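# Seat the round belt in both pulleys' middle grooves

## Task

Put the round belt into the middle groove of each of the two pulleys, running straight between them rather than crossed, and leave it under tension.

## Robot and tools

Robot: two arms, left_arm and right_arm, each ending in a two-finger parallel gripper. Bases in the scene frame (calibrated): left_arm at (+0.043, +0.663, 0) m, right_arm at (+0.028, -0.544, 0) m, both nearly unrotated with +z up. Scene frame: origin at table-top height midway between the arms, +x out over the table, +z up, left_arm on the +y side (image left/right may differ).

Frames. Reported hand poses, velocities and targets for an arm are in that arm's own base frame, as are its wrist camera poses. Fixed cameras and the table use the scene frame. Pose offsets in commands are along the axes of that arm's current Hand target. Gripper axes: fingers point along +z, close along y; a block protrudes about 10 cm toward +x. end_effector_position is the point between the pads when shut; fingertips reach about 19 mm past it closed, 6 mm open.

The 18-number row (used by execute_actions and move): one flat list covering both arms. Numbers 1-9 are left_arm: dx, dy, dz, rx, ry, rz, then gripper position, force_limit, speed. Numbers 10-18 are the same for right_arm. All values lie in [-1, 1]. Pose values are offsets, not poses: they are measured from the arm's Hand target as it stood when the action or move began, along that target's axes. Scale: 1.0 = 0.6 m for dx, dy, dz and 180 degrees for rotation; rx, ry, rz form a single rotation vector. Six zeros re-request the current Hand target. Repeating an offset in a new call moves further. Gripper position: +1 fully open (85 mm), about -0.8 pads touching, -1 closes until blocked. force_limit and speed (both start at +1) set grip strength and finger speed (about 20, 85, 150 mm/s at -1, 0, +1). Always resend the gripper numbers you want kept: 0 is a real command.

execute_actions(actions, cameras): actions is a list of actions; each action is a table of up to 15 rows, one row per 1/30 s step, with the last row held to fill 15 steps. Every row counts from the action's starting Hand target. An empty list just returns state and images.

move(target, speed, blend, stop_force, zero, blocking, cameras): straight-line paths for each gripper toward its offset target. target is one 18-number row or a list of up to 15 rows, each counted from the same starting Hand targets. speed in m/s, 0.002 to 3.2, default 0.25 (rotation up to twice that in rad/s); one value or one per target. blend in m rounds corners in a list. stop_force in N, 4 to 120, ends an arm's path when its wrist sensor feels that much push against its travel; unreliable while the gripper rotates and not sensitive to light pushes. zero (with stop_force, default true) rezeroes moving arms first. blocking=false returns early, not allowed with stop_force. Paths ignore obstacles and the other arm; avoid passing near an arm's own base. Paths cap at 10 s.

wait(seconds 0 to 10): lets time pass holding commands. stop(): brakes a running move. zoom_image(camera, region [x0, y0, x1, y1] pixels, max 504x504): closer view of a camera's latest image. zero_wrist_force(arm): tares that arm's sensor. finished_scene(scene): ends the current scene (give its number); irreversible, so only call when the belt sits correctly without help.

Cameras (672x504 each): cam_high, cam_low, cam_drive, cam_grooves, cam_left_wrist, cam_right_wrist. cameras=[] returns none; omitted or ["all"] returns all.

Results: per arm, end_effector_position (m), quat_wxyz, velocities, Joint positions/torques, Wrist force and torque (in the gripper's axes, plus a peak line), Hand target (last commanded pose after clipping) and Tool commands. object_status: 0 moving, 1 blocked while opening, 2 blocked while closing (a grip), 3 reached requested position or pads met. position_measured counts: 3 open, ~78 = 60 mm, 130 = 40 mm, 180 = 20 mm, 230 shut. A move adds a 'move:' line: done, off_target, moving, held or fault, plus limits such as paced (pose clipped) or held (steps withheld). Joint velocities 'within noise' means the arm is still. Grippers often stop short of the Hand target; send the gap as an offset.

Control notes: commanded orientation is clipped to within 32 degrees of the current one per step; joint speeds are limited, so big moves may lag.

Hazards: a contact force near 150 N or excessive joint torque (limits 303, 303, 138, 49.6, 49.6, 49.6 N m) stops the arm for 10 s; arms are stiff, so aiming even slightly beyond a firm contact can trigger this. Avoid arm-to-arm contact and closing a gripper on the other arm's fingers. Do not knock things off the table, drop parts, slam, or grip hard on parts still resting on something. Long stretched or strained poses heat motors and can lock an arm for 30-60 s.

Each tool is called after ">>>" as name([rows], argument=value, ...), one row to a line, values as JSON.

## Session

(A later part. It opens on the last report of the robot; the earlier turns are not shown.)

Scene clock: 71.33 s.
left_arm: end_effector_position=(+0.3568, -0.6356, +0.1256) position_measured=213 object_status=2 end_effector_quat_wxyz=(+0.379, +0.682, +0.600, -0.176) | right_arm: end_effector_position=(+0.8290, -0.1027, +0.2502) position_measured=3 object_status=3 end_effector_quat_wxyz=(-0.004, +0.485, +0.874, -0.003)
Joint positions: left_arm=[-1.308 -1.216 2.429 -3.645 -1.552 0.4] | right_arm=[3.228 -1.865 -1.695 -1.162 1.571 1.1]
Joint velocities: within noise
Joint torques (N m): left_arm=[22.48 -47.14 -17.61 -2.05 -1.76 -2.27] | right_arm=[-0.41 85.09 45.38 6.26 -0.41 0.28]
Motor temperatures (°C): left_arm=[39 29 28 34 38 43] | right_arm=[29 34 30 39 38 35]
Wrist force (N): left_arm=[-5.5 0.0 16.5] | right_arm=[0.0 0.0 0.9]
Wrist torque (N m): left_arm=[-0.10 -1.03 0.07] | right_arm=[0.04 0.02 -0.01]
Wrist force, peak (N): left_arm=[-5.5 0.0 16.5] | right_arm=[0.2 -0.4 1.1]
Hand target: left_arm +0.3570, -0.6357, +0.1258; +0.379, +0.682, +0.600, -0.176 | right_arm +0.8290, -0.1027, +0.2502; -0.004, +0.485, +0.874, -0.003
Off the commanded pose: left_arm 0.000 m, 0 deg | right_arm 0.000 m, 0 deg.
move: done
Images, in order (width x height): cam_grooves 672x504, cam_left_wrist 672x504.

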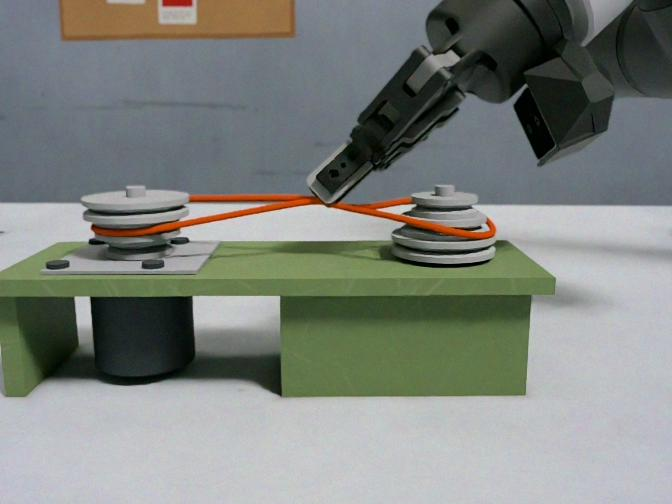

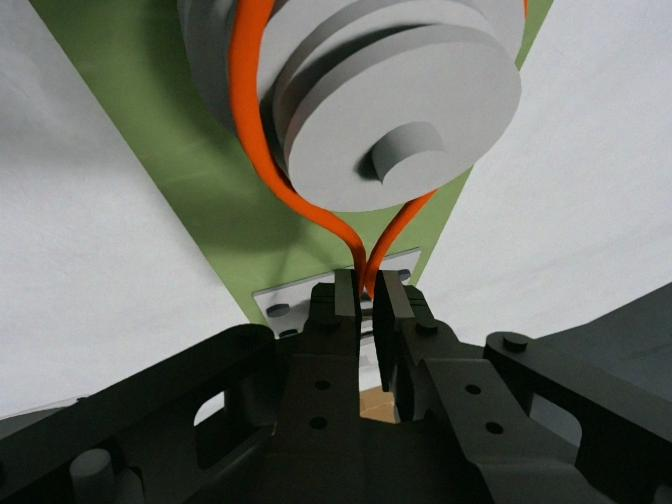

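>>> move(target=[-0.0079,0.0026,0.0199,0,0,0,-1,-0.3,-0.6,0,0,0,0,0,0,1,1,1], speed=0.06, cameras=["cam_left_wrist","cam_grooves"])

>>> zoom_image(camera="cam_grooves", region=[300, 120, 540, 290])

>>> zoom_image(camera="cam_left_wrist", region=[150, 0, 560, 300])

Scene clock: 72.27 s.
left_arm: end_effector_position=(+0.3601, -0.6477, +0.1216) position_measured=213 object_status=2 end_effector_quat_wxyz=(+0.379, +0.682, +0.600, -0.175) | right_arm: end_effector_position=(+0.8290, -0.1027, +0.2502) position_measured=3 object_status=3 end_effector_quat_wxyz=(-0.004, +0.485, +0.874, -0.003)
Joint positions: left_arm=[-1.308 -1.196 2.407 -3.643 -1.552 0.399] | right_arm=[3.228 -1.865 -1.695 -1.162 1.571 1.1]
Joint velocities: within noise
Joint torques (N m): left_arm=[-20.87 -78.08 -21.59 -7.35 0.68 -2.44] | right_arm=[-3.18 85.54 45.34 6.36 -0.28 0.35]
Motor temperatures (°C): left_arm=[39 29 28 34 38 43] | right_arm=[29 34 30 39 38 35]
Wrist force (N): left_arm=[15.4 -1.1 -10.3] | right_arm=[-0.4 0.0 0.7]
Wrist torque (N m): left_arm=[-0.11 -0.42 0.07] | right_arm=[0.04 0.08 -0.01]
Wrist force, peak (N): left_arm=[15.7 -0.9 -10.1] | right_arm=[-0.2 -0.4 0.9]
Hand target: left_arm +0.3600, -0.6476, +0.1218; +0.379, +0.682, +0.600, -0.176 | right_arm +0.8290, -0.1027, +0.2502; -0.004, +0.485, +0.874, -0.003
Off the commanded pose: left_arm 0.000 m, 0 deg | right_arm 0.000 m, 0 deg.
move: done
Images, in order (width x height): cam_grooves 672x504, cam_left_wrist 672x504.

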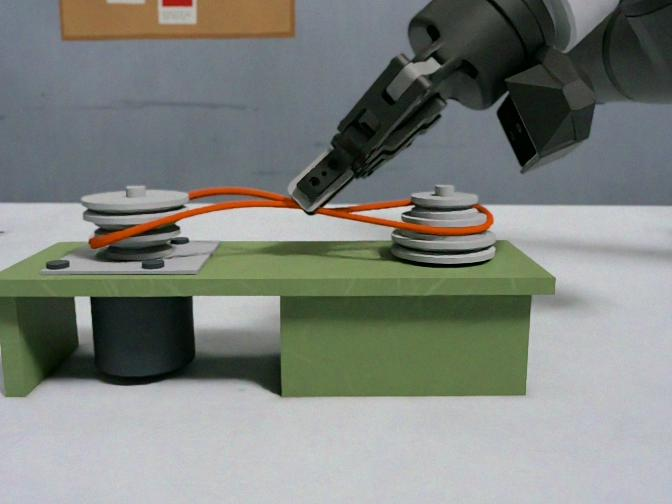

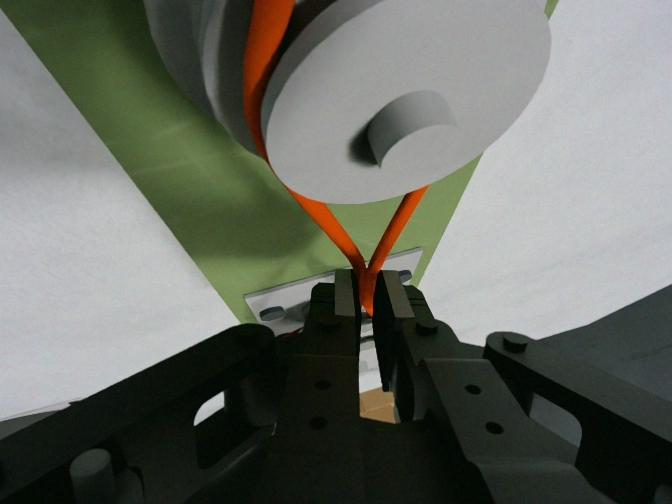

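Scaled by 2.100 from the camera's 672x504 image, which has a finer 960x720 frame.

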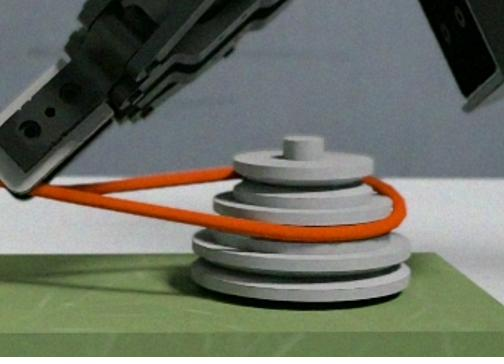

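Scaled by 1.229 from the camera's 672x504 image, which has a finer 960x720 frame.

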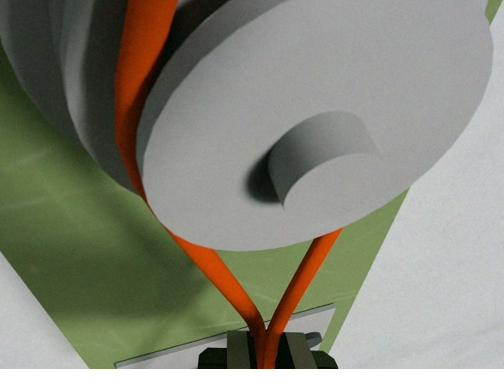

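>>> move(target=[0.0185,-0.0113,-0.0148,-0.0685,-0.001,0.0728,-1,-0.3,-0.6,0,0,0,0,0,0,1,1,1], speed=0.06, cameras=["cam_left_wrist","cam_grooves","cam_drive"])

>>> zoom_image(camera="cam_grooves", region=[300, 120, 540, 290])

>>> zoom_image(camera="cam_left_wrist", region=[150, 0, 560, 300])

Scene clock: 75.43 s.
left_arm: end_effector_position=(+0.3539, -0.6335, +0.1175) position_measured=213 object_status=2 end_effector_quat_wxyz=(+0.468, +0.702, +0.533, -0.067) | right_arm: end_effector_position=(+0.8290, -0.1027, +0.2502) position_measured=3 object_status=3 end_effector_quat_wxyz=(-0.004, +0.485, +0.874, -0.003)
Joint positions: left_arm=[-1.424 -1.128 2.478 -3.874 -1.272 0.573] | right_arm=[3.228 -1.865 -1.695 -1.162 1.571 1.1]
Joint velocities: within noise
Joint torques (N m): left_arm=[17.84 -76 -19.92 -3.26 -2.59 -2.9] | right_arm=[-0.9 86.11 44.53 6.68 -0.11 0]
Motor temperatures (°C): left_arm=[39 29 28 34 38 43] | right_arm=[29 34 30 39 38 35]
Wrist force (N): left_arm=[4.5 -1.0 2.6] | right_arm=[-0.1 0.0 0.6]
Wrist torque (N m): left_arm=[-0.23 -0.84 0.12] | right_arm=[0.04 0.03 -0.01]
Wrist force, peak (N): left_arm=[16.0 -1.4 -10.0] | right_arm=[-0.1 0.1 1.2]
Hand target: left_arm +0.3541, -0.6336, +0.1178; +0.468, +0.701, +0.533, -0.067 | right_arm +0.8290, -0.1027, +0.2502; -0.004, +0.485, +0.874, -0.003
Off the commanded pose: left_arm 0.000 m, 0 deg | right_arm 0.000 m, 0 deg.
move: done
Images, in order (width x height): cam_drive 672x504, cam_grooves 672x504, cam_left_wrist 672x504.

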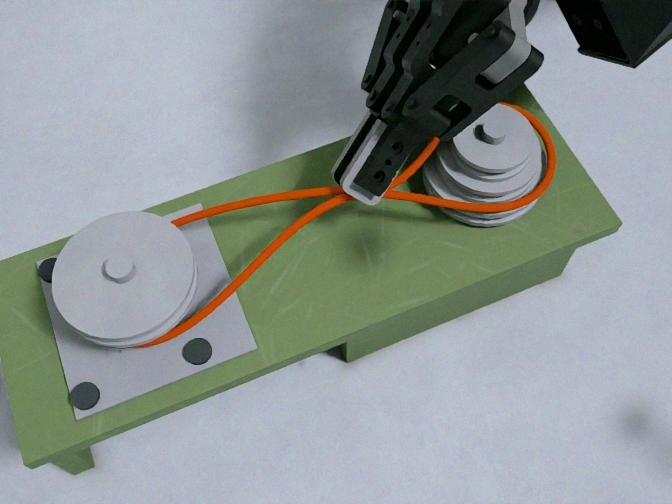

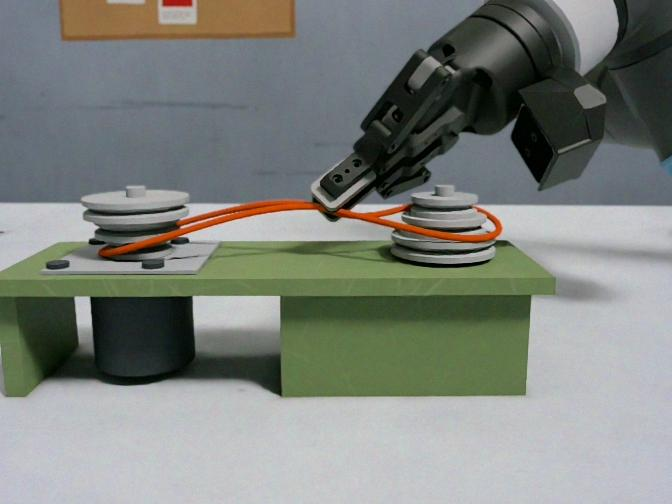

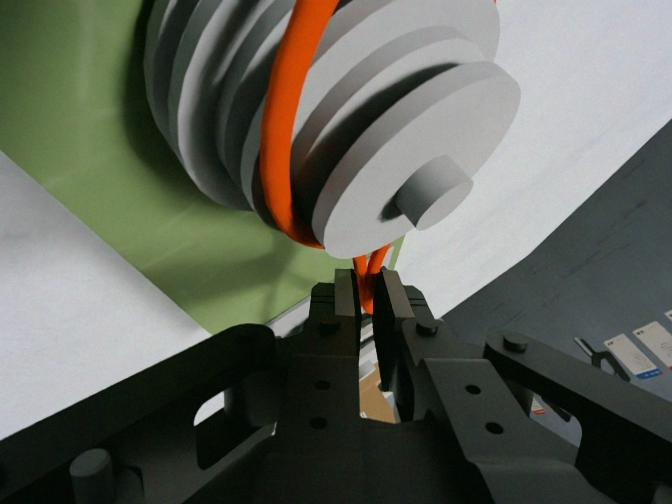

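Scaled by 2.100 from the camera's 672x504 image, which has a finer 960x720 frame.

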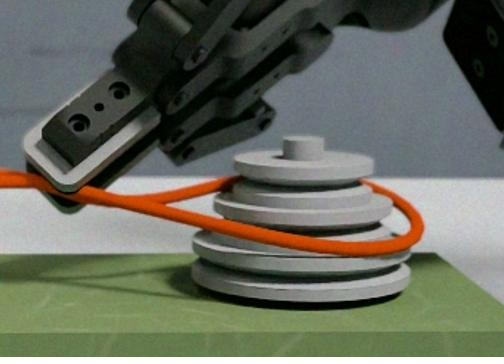

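Scaled by 1.229 from the camera's 672x504 image, which has a finer 960x720 frame.

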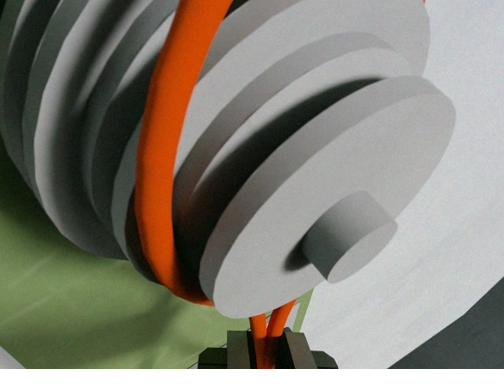

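>>> move(target=[0.0015,-0.0183,-0.0058,0,0,0,-1,-0.3,-0.6,0,0,0,0,0,0,1,1,1], speed=0.06, cameras=["cam_left_wrist","cam_grooves","cam_drive"])

>>> zoom_image(camera="cam_grooves", region=[300, 120, 540, 290])

>>> zoom_image(camera="cam_left_wrist", region=[150, 0, 560, 300])

Scene clock: 76.43 s.
left_arm: end_effector_position=(+0.3440, -0.6304, +0.1126) position_measured=213 object_status=2 end_effector_quat_wxyz=(+0.468, +0.701, +0.533, -0.067) | right_arm: end_effector_position=(+0.8290, -0.1027, +0.2502) position_measured=3 object_status=3 end_effector_quat_wxyz=(-0.004, +0.485, +0.874, -0.003)
Joint positions: left_arm=[-1.445 -1.121 2.493 -3.893 -1.255 0.56] | right_arm=[3.228 -1.865 -1.695 -1.162 1.571 1.1]
Joint velocities: within noise
Joint torques (N m): left_arm=[17.88 -56.4 -19.41 -3.39 -2.61 1.01] | right_arm=[-2.24 84.59 45.04 6.64 -0.29 0.1]
Motor temperatures (°C): left_arm=[39 29 28 34 38 43] | right_arm=[29 34 30 39 38 35]
Wrist force (N): left_arm=[3.1 -0.5 3.3] | right_arm=[-0.1 -0.2 0.4]
Wrist torque (N m): left_arm=[-0.21 -0.75 0.13] | right_arm=[0.00 0.04 -0.01]
Wrist force, peak (N): left_arm=[4.5 -0.3 2.8] | right_arm=[-0.1 -0.2 1.3]
Hand target: left_arm +0.3441, -0.6305, +0.1127; +0.468, +0.701, +0.533, -0.067 | right_arm +0.8290, -0.1027, +0.2502; -0.004, +0.485, +0.874, -0.003
Off the commanded pose: left_arm 0.000 m, 0 deg | right_arm 0.000 m, 0 deg.
move: done
Images, in order (width x height): cam_drive 672x504, cam_grooves 672x504, cam_left_wrist 672x504.

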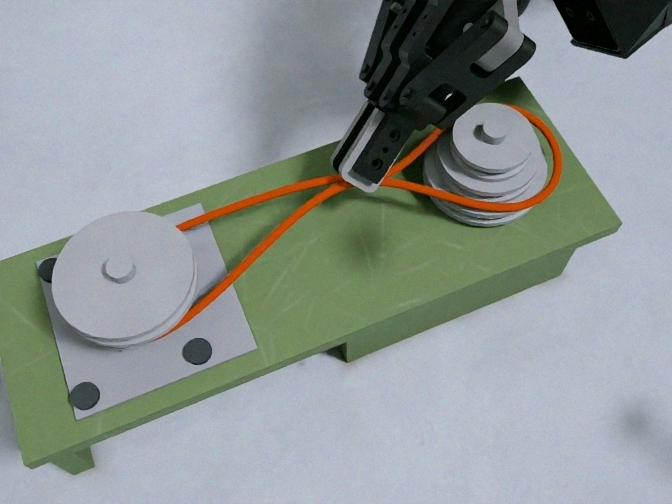

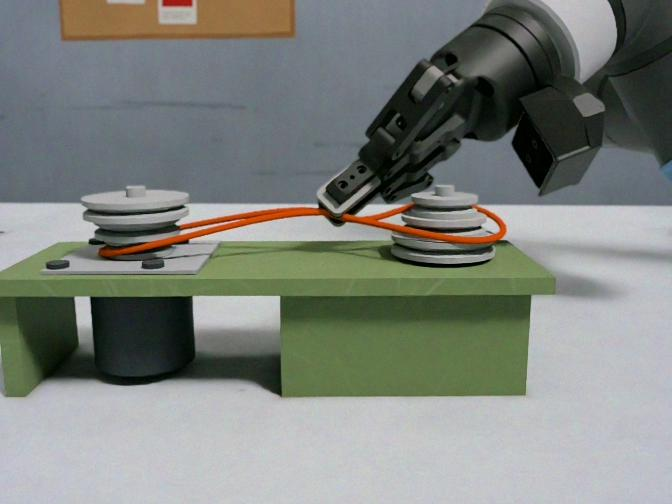

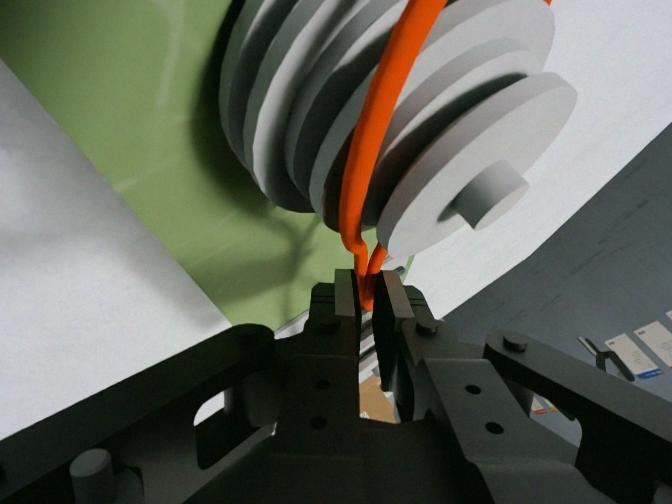

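Scaled by 2.100 from the camera's 672x504 image, which has a finer 960x720 frame.

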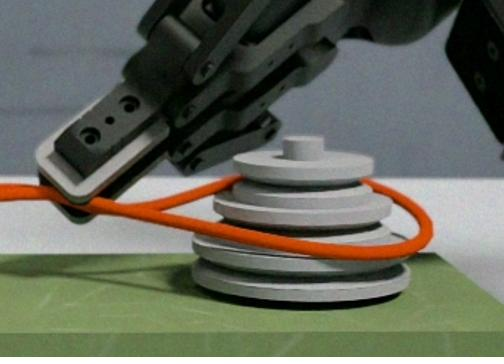

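Scaled by 1.229 from the camera's 672x504 image, which has a finer 960x720 frame.

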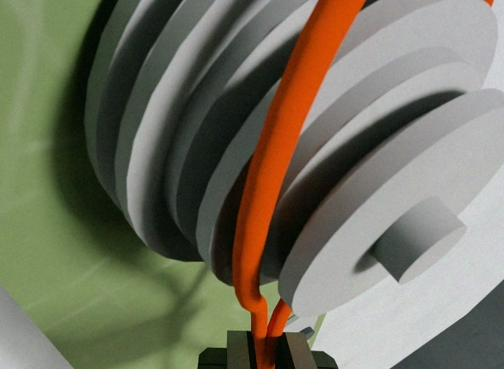

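>>> move(target=[0.0079,-0.0078,0.0074,0,0,0,-1,-0.3,-0.6,0,0,0,0,0,0,1,1,1], speed=0.06, stop_force=20, cameras=["cam_left_wrist","cam_grooves","cam_drive"])

>>> zoom_image(camera="cam_grooves", region=[300, 120, 540, 290])

>>> zoom_image(camera="cam_left_wrist", region=[150, 0, 560, 300])

Scene clock: 78.10 s.
left_arm: end_effector_position=(+0.3441, -0.6305, +0.1047) position_measured=213 object_status=2 end_effector_quat_wxyz=(+0.468, +0.701, +0.533, -0.067) | right_arm: end_effector_position=(+0.8290, -0.1027, +0.2502) position_measured=3 object_status=3 end_effector_quat_wxyz=(-0.004, +0.485, +0.874, -0.003)
Joint positions: left_arm=[-1.445 -1.1 2.492 -3.914 -1.255 0.56] | right_arm=[3.228 -1.865 -1.695 -1.162 1.571 1.1]
Joint velocities: within noise
Joint torques (N m): left_arm=[15.85 -76.87 -20.67 -3.78 -2.12 2.12] | right_arm=[-1.78 85.65 45 6.92 -0.36 -0.01]
Motor temperatures (°C): left_arm=[39 29 28 34 38 43] | right_arm=[29 34 30 39 38 35]
Wrist force (N): left_arm=[3.5 -0.4 2.3] | right_arm=[0.1 0.2 0.6]
Wrist torque (N m): left_arm=[-0.24 -0.75 0.14] | right_arm=[0.07 0.01 -0.01]
Wrist force, peak (N): left_arm=[3.7 -0.7 3.7] | right_arm=[0.0 0.0 1.3]
Hand target: left_arm +0.3441, -0.6305, +0.1047; +0.468, +0.701, +0.533, -0.067 | right_arm +0.8290, -0.1027, +0.2502; -0.004, +0.485, +0.874, -0.003
Off the commanded pose: left_arm 0.000 m, 0 deg | right_arm 0.000 m, 0 deg.
move: done
Images, in order (width x height): cam_drive 672x504, cam_grooves 672x504, cam_left_wrist 672x504.

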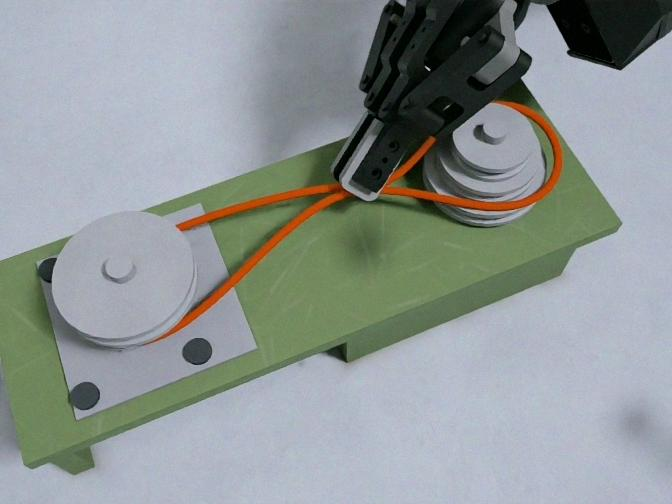

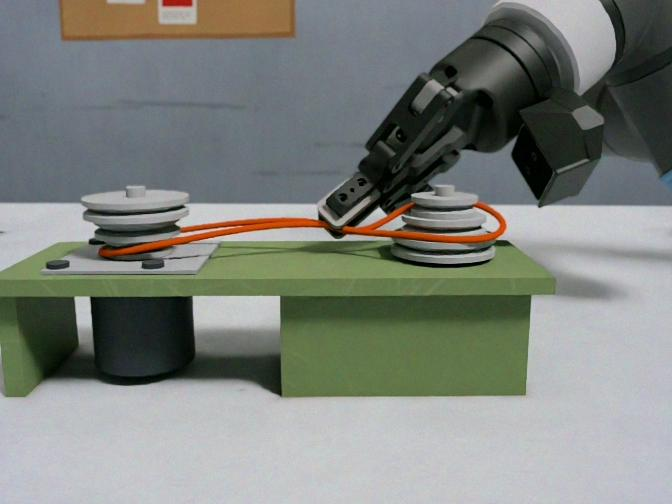

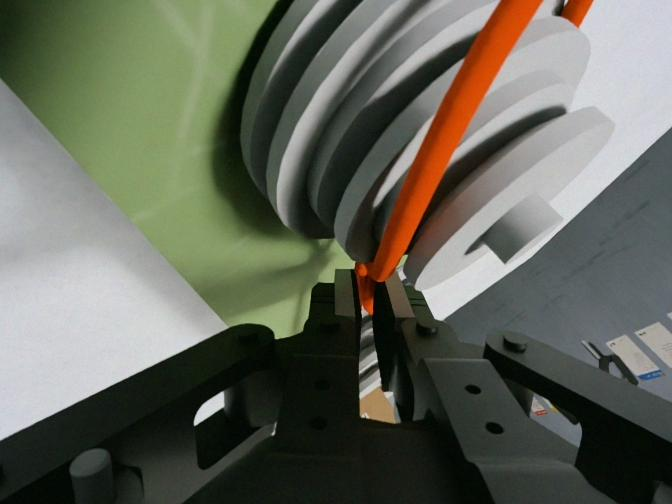

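Scaled by 2.100 from the camera's 672x504 image, which has a finer 960x720 frame.

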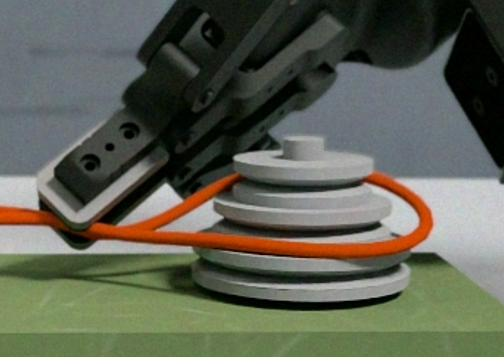

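Scaled by 1.229 from the camera's 672x504 image, which has a finer 960x720 frame.

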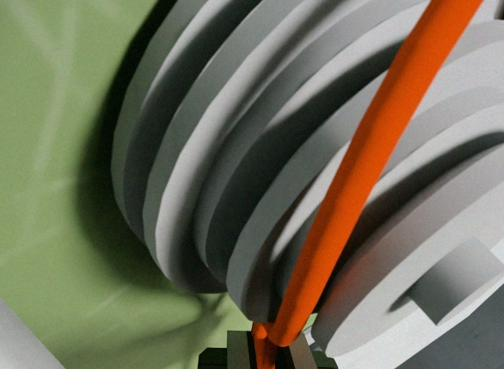

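>>> move(target=[-0.007,0.0068,-0.0065,-0.0823,-0.0006,0.0873,-1,-0.3,-0.6,0,0,0,0,0,0,1,1,1], speed=0.08, cameras=["cam_left_wrist","cam_grooves","cam_drive"])

>>> zoom_image(camera="cam_grooves", region=[300, 120, 540, 290])

>>> zoom_image(camera="cam_left_wrist", region=[150, 0, 560, 300])

Scene clock: 80.93 s.
left_arm: end_effector_position=(+0.3440, -0.6306, +0.1117) position_measured=213 object_status=2 end_effector_quat_wxyz=(+0.560, +0.702, +0.436, +0.066) | right_arm: end_effector_position=(+0.8290, -0.1027, +0.2502) position_measured=3 object_status=3 end_effector_quat_wxyz=(-0.004, +0.485, +0.874, -0.003)
Joint positions: left_arm=[-1.559 -0.951 2.492 -4.222 -0.962 0.854] | right_arm=[3.228 -1.865 -1.695 -1.162 1.571 1.1]
Joint velocities: within noise
Joint torques (N m): left_arm=[16.82 -80.15 -6.36 -2.68 -2.11 -2.69] | right_arm=[-1.72 86.65 44.29 7.32 -0.16 0.1]
Motor temperatures (°C): left_arm=[39 29 28 34 38 43] | right_arm=[28 34 30 39 38 35]
Wrist force (N): left_arm=[3.2 -1.8 2.4] | right_arm=[0.1 -0.2 0.4]
Wrist torque (N m): left_arm=[-0.36 -0.72 0.17] | right_arm=[0.00 0.00 0.00]
Wrist force, peak (N): left_arm=[3.3 -2.1 3.2] | right_arm=[-0.2 -0.2 1.1]
Hand target: left_arm +0.3441, -0.6305, +0.1118; +0.560, +0.701, +0.436, +0.066 | right_arm +0.8290, -0.1027, +0.2502; -0.004, +0.485, +0.874, -0.003
Off the commanded pose: left_arm 0.000 m, 0 deg | right_arm 0.000 m, 0 deg.
move: done
Images, in order (width x height): cam_drive 672x504, cam_grooves 672x504, cam_left_wrist 672x504.

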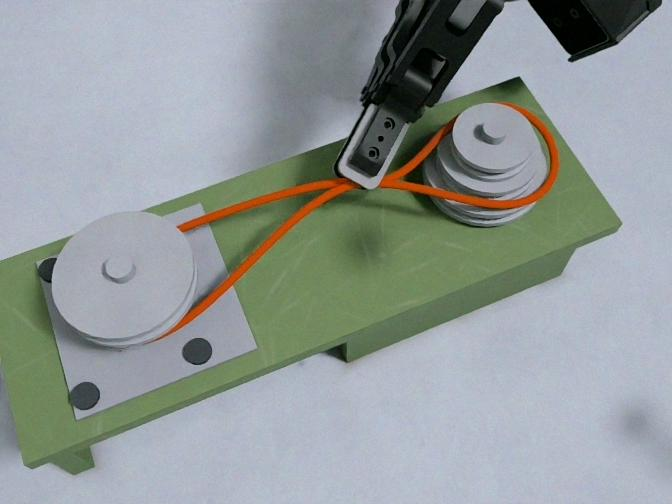

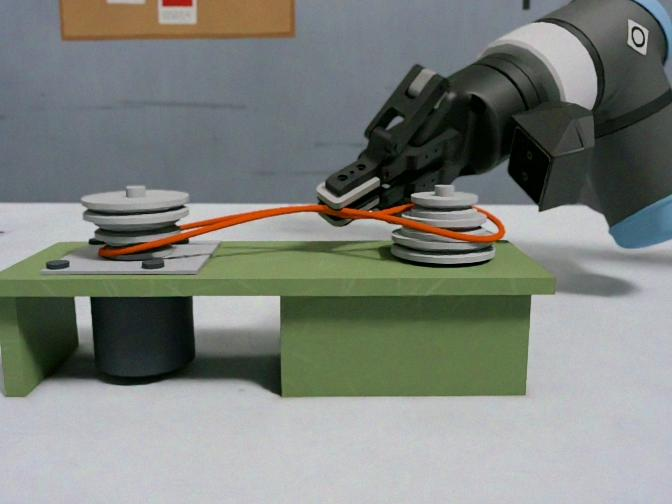

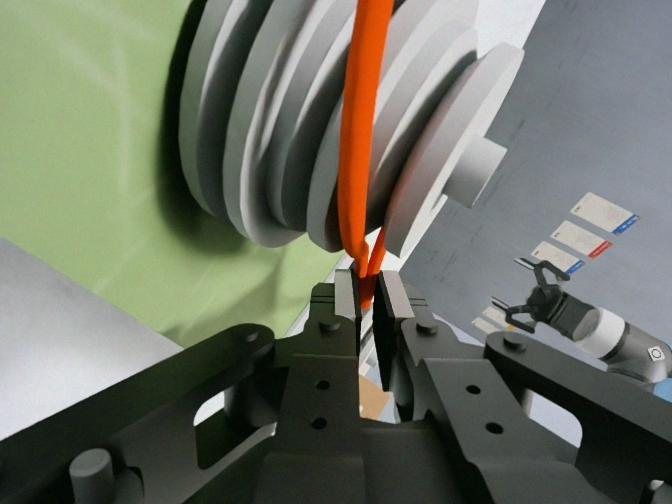

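Scaled by 2.100 from the camera's 672x504 image, which has a finer 960x720 frame.

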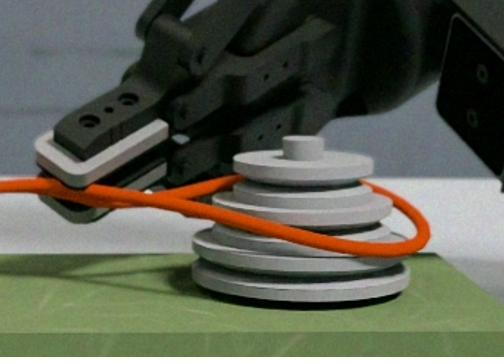

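Scaled by 1.229 from the camera's 672x504 image, which has a finer 960x720 frame.

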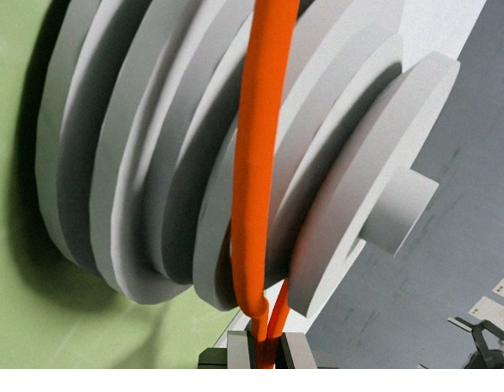

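>>> move(target=[0.0053,-0.0113,0.0049,0,0,0,-1,-0.3,-0.6,0,0,0,0,0,0,1,1,1], speed=0.06, stop_force=20, cameras=["cam_left_wrist","cam_grooves","cam_drive"])

>>> zoom_image(camera="cam_grooves", region=[300, 120, 540, 290])

>>> zoom_image(camera="cam_left_wrist", region=[150, 0, 560, 300])

Scene clock: 82.63 s.
left_arm: end_effector_position=(+0.3441, -0.6305, +0.1037) position_measured=213 object_status=2 end_effector_quat_wxyz=(+0.560, +0.701, +0.436, +0.066) | right_arm: end_effector_position=(+0.8290, -0.1027, +0.2502) position_measured=3 object_status=3 end_effector_quat_wxyz=(-0.004, +0.485, +0.874, -0.003)
Joint positions: left_arm=[-1.559 -0.929 2.489 -4.241 -0.962 0.855] | right_arm=[3.228 -1.865 -1.695 -1.162 1.571 1.1]
Joint velocities: within noise
Joint torques (N m): left_arm=[15.13 -81.28 0.59 -3.06 -0.43 1.68] | right_arm=[-2.63 86.12 44.22 7.1 -0.18 0.14]
Motor temperatures (°C): left_arm=[39 29 28 34 38 43] | right_arm=[28 34 30 39 38 35]
Wrist force (N): left_arm=[3.5 -1.5 2.2] | right_arm=[0.1 -0.3 1.1]
Wrist torque (N m): left_arm=[-0.30 -0.73 0.18] | right_arm=[-0.01 0.00 -0.01]
Wrist force, peak (N): left_arm=[3.5 -2.1 2.9] | right_arm=[0.2 -0.3 1.1]
Hand target: left_arm +0.3441, -0.6305, +0.1037; +0.560, +0.701, +0.436, +0.066 | right_arm +0.8290, -0.1027, +0.2502; -0.004, +0.485, +0.874, -0.003
Off the commanded pose: left_arm 0.000 m, 0 deg | right_arm 0.000 m, 0 deg.
move: done
Images, in order (width x height): cam_drive 672x504, cam_grooves 672x504, cam_left_wrist 672x504.

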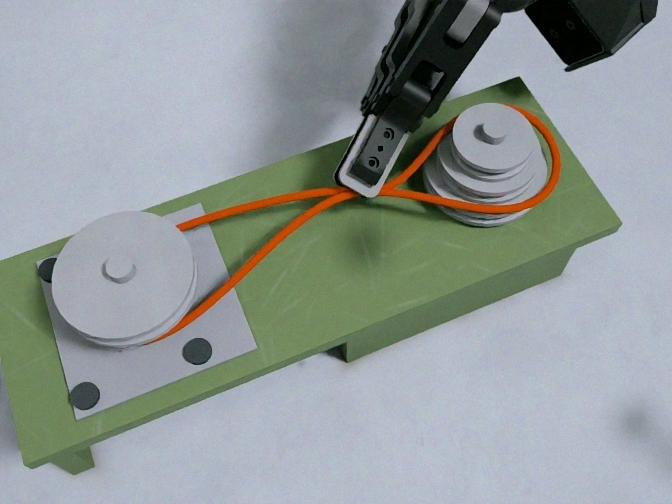

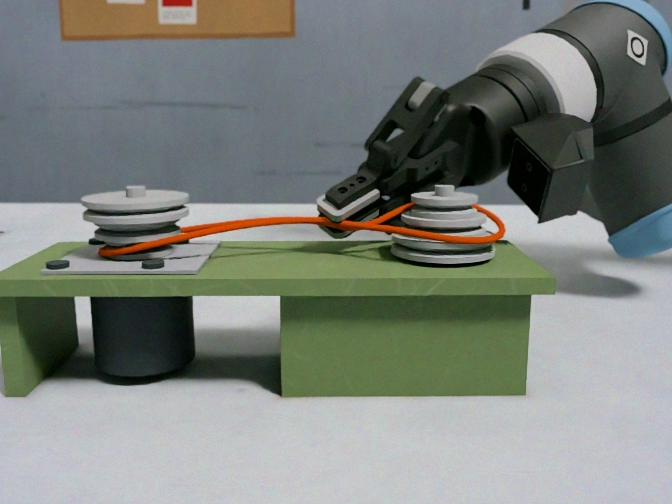

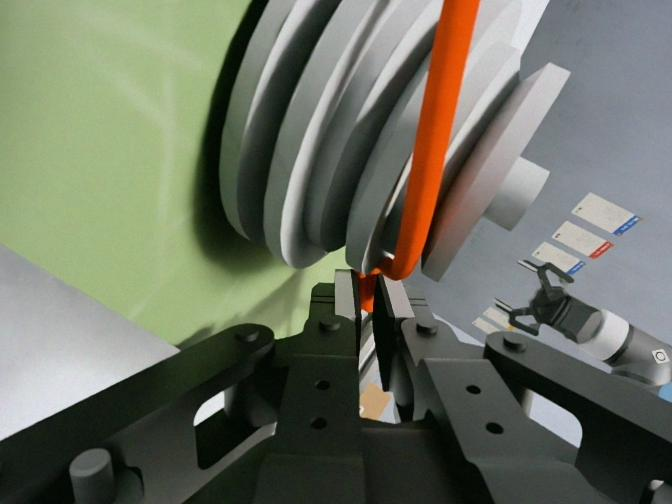

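Scaled by 2.100 from the camera's 672x504 image, which has a finer 960x720 frame.

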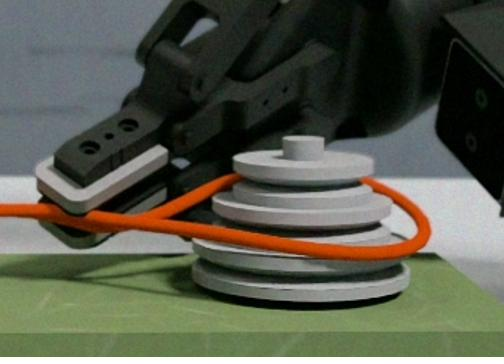

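Scaled by 1.229 from the camera's 672x504 image, which has a finer 960x720 frame.

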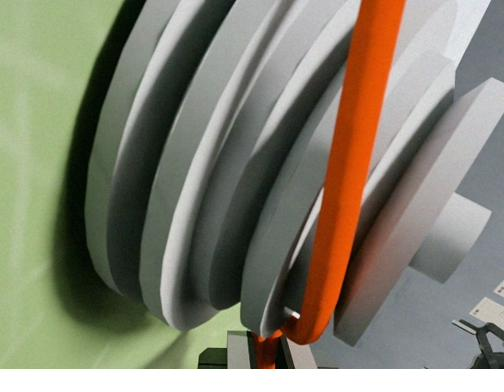

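>>> move(target=[-0.0142,-0.0053,0.0027,0,0,0,-1,-0.3,-0.6,0,0,0,0,0,0,1,1,1], speed=0.06, cameras=["cam_left_wrist","cam_grooves","cam_drive"])

>>> zoom_image(camera="cam_grooves", region=[300, 120, 540, 290])

>>> zoom_image(camera="cam_left_wrist", region=[150, 0, 560, 300])

Scene clock: 83.57 s.
left_arm: end_effector_position=(+0.3380, -0.6377, +0.1039) position_measured=213 object_status=2 end_effector_quat_wxyz=(+0.560, +0.701, +0.436, +0.066) | right_arm: end_effector_position=(+0.8290, -0.1027, +0.2502) position_measured=3 object_status=3 end_effector_quat_wxyz=(-0.004, +0.485, +0.874, -0.003)
Joint positions: left_arm=[-1.573 -0.93 2.482 -4.228 -0.949 0.847] | right_arm=[3.228 -1.865 -1.695 -1.162 1.571 1.1]
Joint velocities: within noise
Joint torques (N m): left_arm=[19.1 -79.87 -4.98 -5.69 -1.87 0.79] | right_arm=[-1.29 86.05 43.94 6.92 -0.14 -0.02]
Motor temperatures (°C): left_arm=[39 29 28 34 38 43] | right_arm=[28 34 30 39 38 35]
Wrist force (N): left_arm=[4.0 -1.4 1.2] | right_arm=[-0.1 0.1 1.1]
Wrist torque (N m): left_arm=[-0.32 -0.69 0.18] | right_arm=[0.05 0.03 -0.01]
Wrist force, peak (N): left_arm=[4.0 -1.6 1.7] | right_arm=[-0.3 0.1 1.1]
Hand target: left_arm +0.3381, -0.6376, +0.1038; +0.560, +0.701, +0.436, +0.066 | right_arm +0.8290, -0.1027, +0.2502; -0.004, +0.485, +0.874, -0.003
Off the commanded pose: left_arm 0.000 m, 0 deg | right_arm 0.000 m, 0 deg.
move: done
Images, in order (width x height): cam_drive 672x504, cam_grooves 672x504, cam_left_wrist 672x504.

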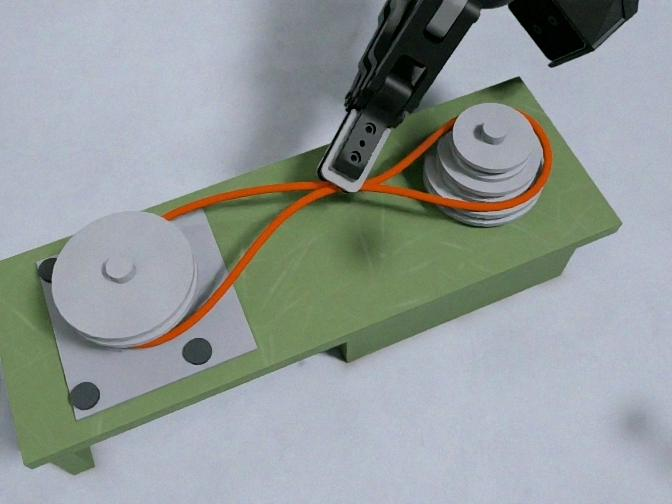

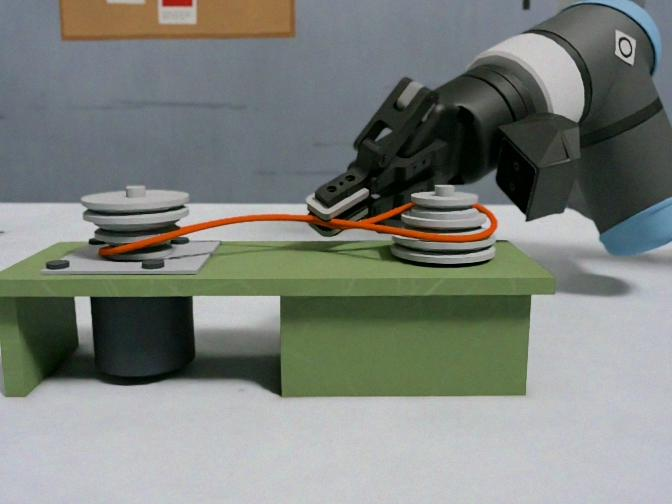

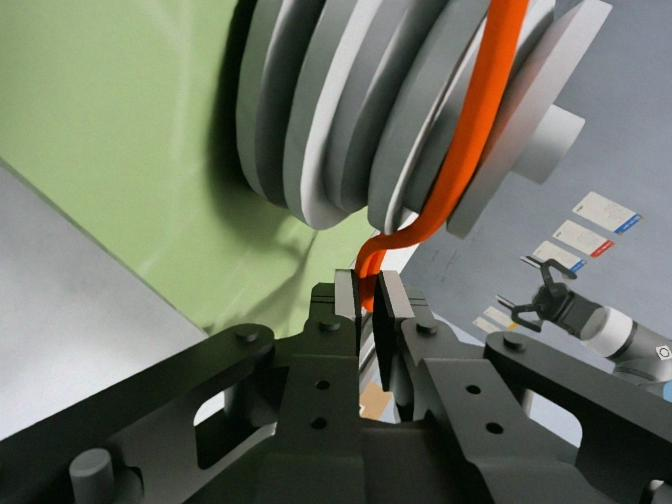

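Scaled by 2.100 from the camera's 672x504 image, which has a finer 960x720 frame.

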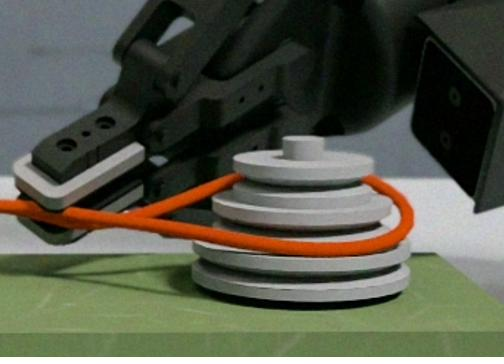

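Scaled by 1.229 from the camera's 672x504 image, which has a finer 960x720 frame.

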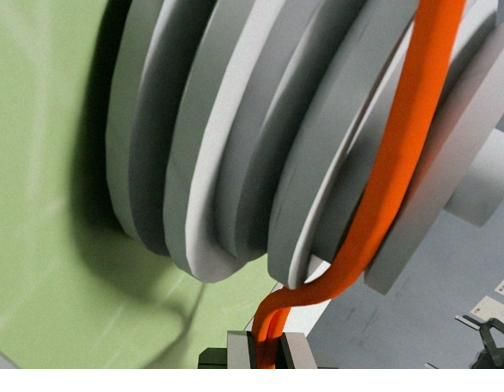

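>>> move(target=[0.01,0.0525,0.0098,0.2195,0.002,-0.233,-1,-0.3,-0.6,0.62,-0.047,-0.038,0,0,0,1,1,1], speed=0.25)

Scene clock: 87.57 s.
left_arm: end_effector_position=(+0.3622, -0.6376, +0.1260) position_measured=213 object_status=2 end_effector_quat_wxyz=(+0.281, +0.646, +0.652, -0.281) | right_arm: end_effector_position=(+0.6085, +0.1981, +0.2748) position_measured=3 object_status=3 end_effector_quat_wxyz=(-0.004, +0.485, +0.874, -0.003)
Joint positions: left_arm=[-1.188 -1.219 2.36 -3.491 -1.844 0.262] | right_arm=[3.73 -1.533 -2.029 -1.158 1.575 1.602]
Joint velocities: within noise
Joint torques (N m): left_arm=[4.36 -31.54 -11.93 -4.64 -3.63 -1.22] | right_arm=[10.73 32.98 49.79 7.72 -3.21 1.63]
Motor temperatures (°C): left_arm=[39 29 28 34 38 43] | right_arm=[28 34 30 39 38 35]
Wrist force (N): left_arm=[4.4 0.7 1.7] | right_arm=[0.3 0.4 0.8]
Wrist torque (N m): left_arm=[0.01 -0.71 0.04] | right_arm=[0.11 -0.06 0.02]
Wrist force, peak (N): left_arm=[5.0 0.0 2.0] | right_arm=[3.4 -0.1 0.3]
Hand target: left_arm +0.3621, -0.6375, +0.1259; +0.280, +0.646, +0.652, -0.281 | right_arm +0.6086, +0.1982, +0.2748; -0.004, +0.485, +0.874, -0.003
Off the commanded pose: left_arm 0.000 m, 0 deg | right_arm 0.000 m, 0 deg.
move: done

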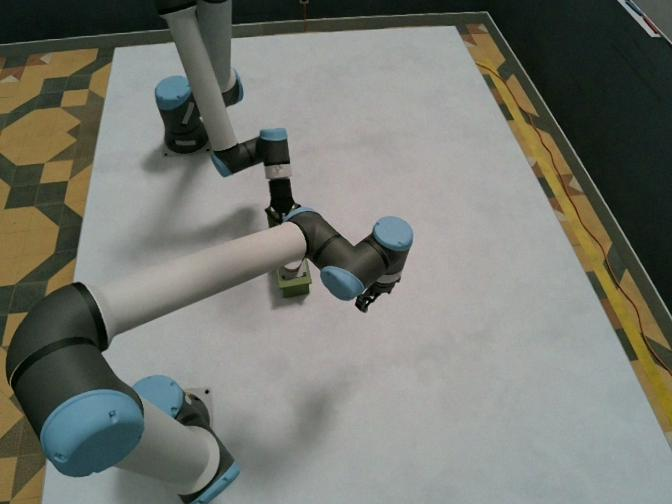

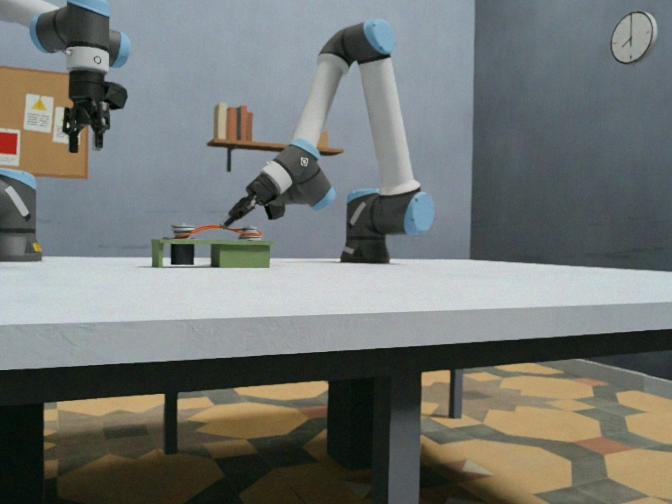

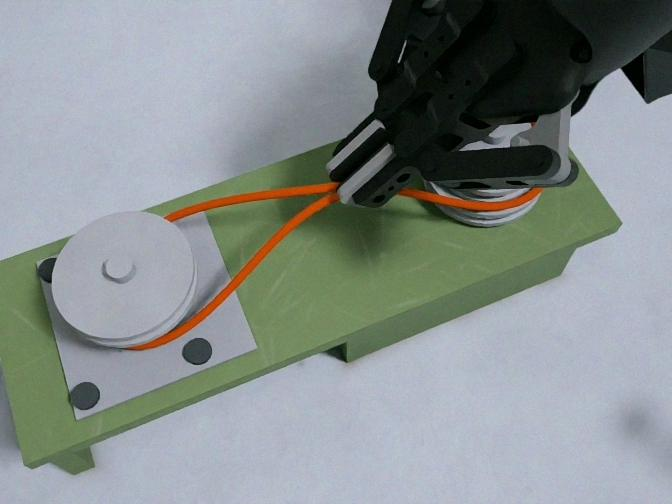

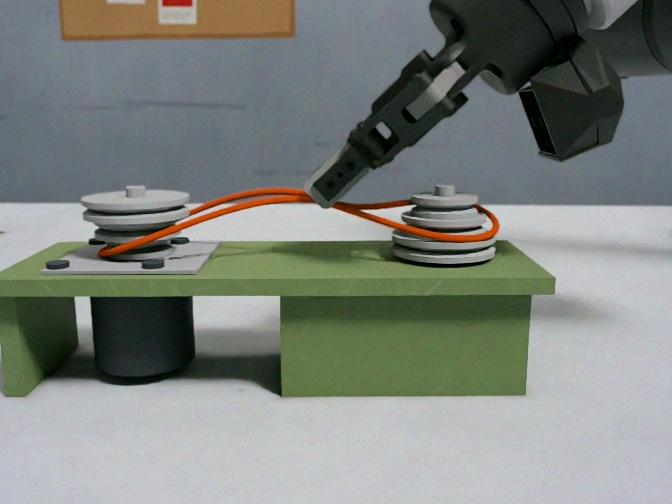

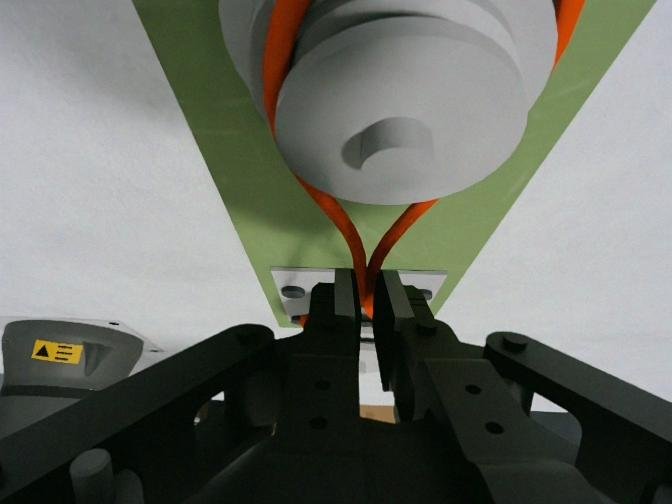

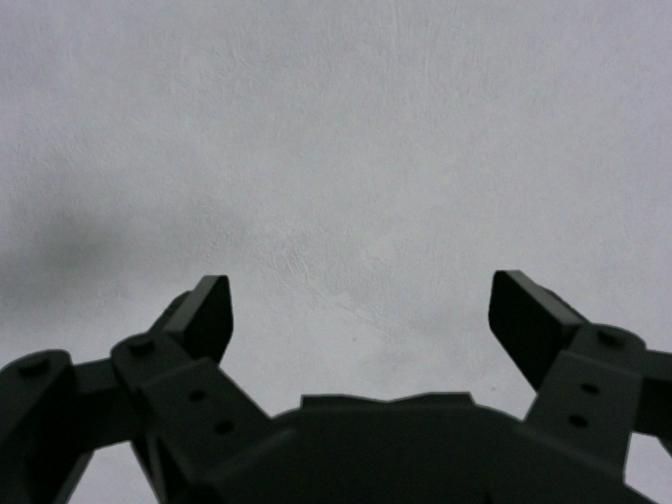

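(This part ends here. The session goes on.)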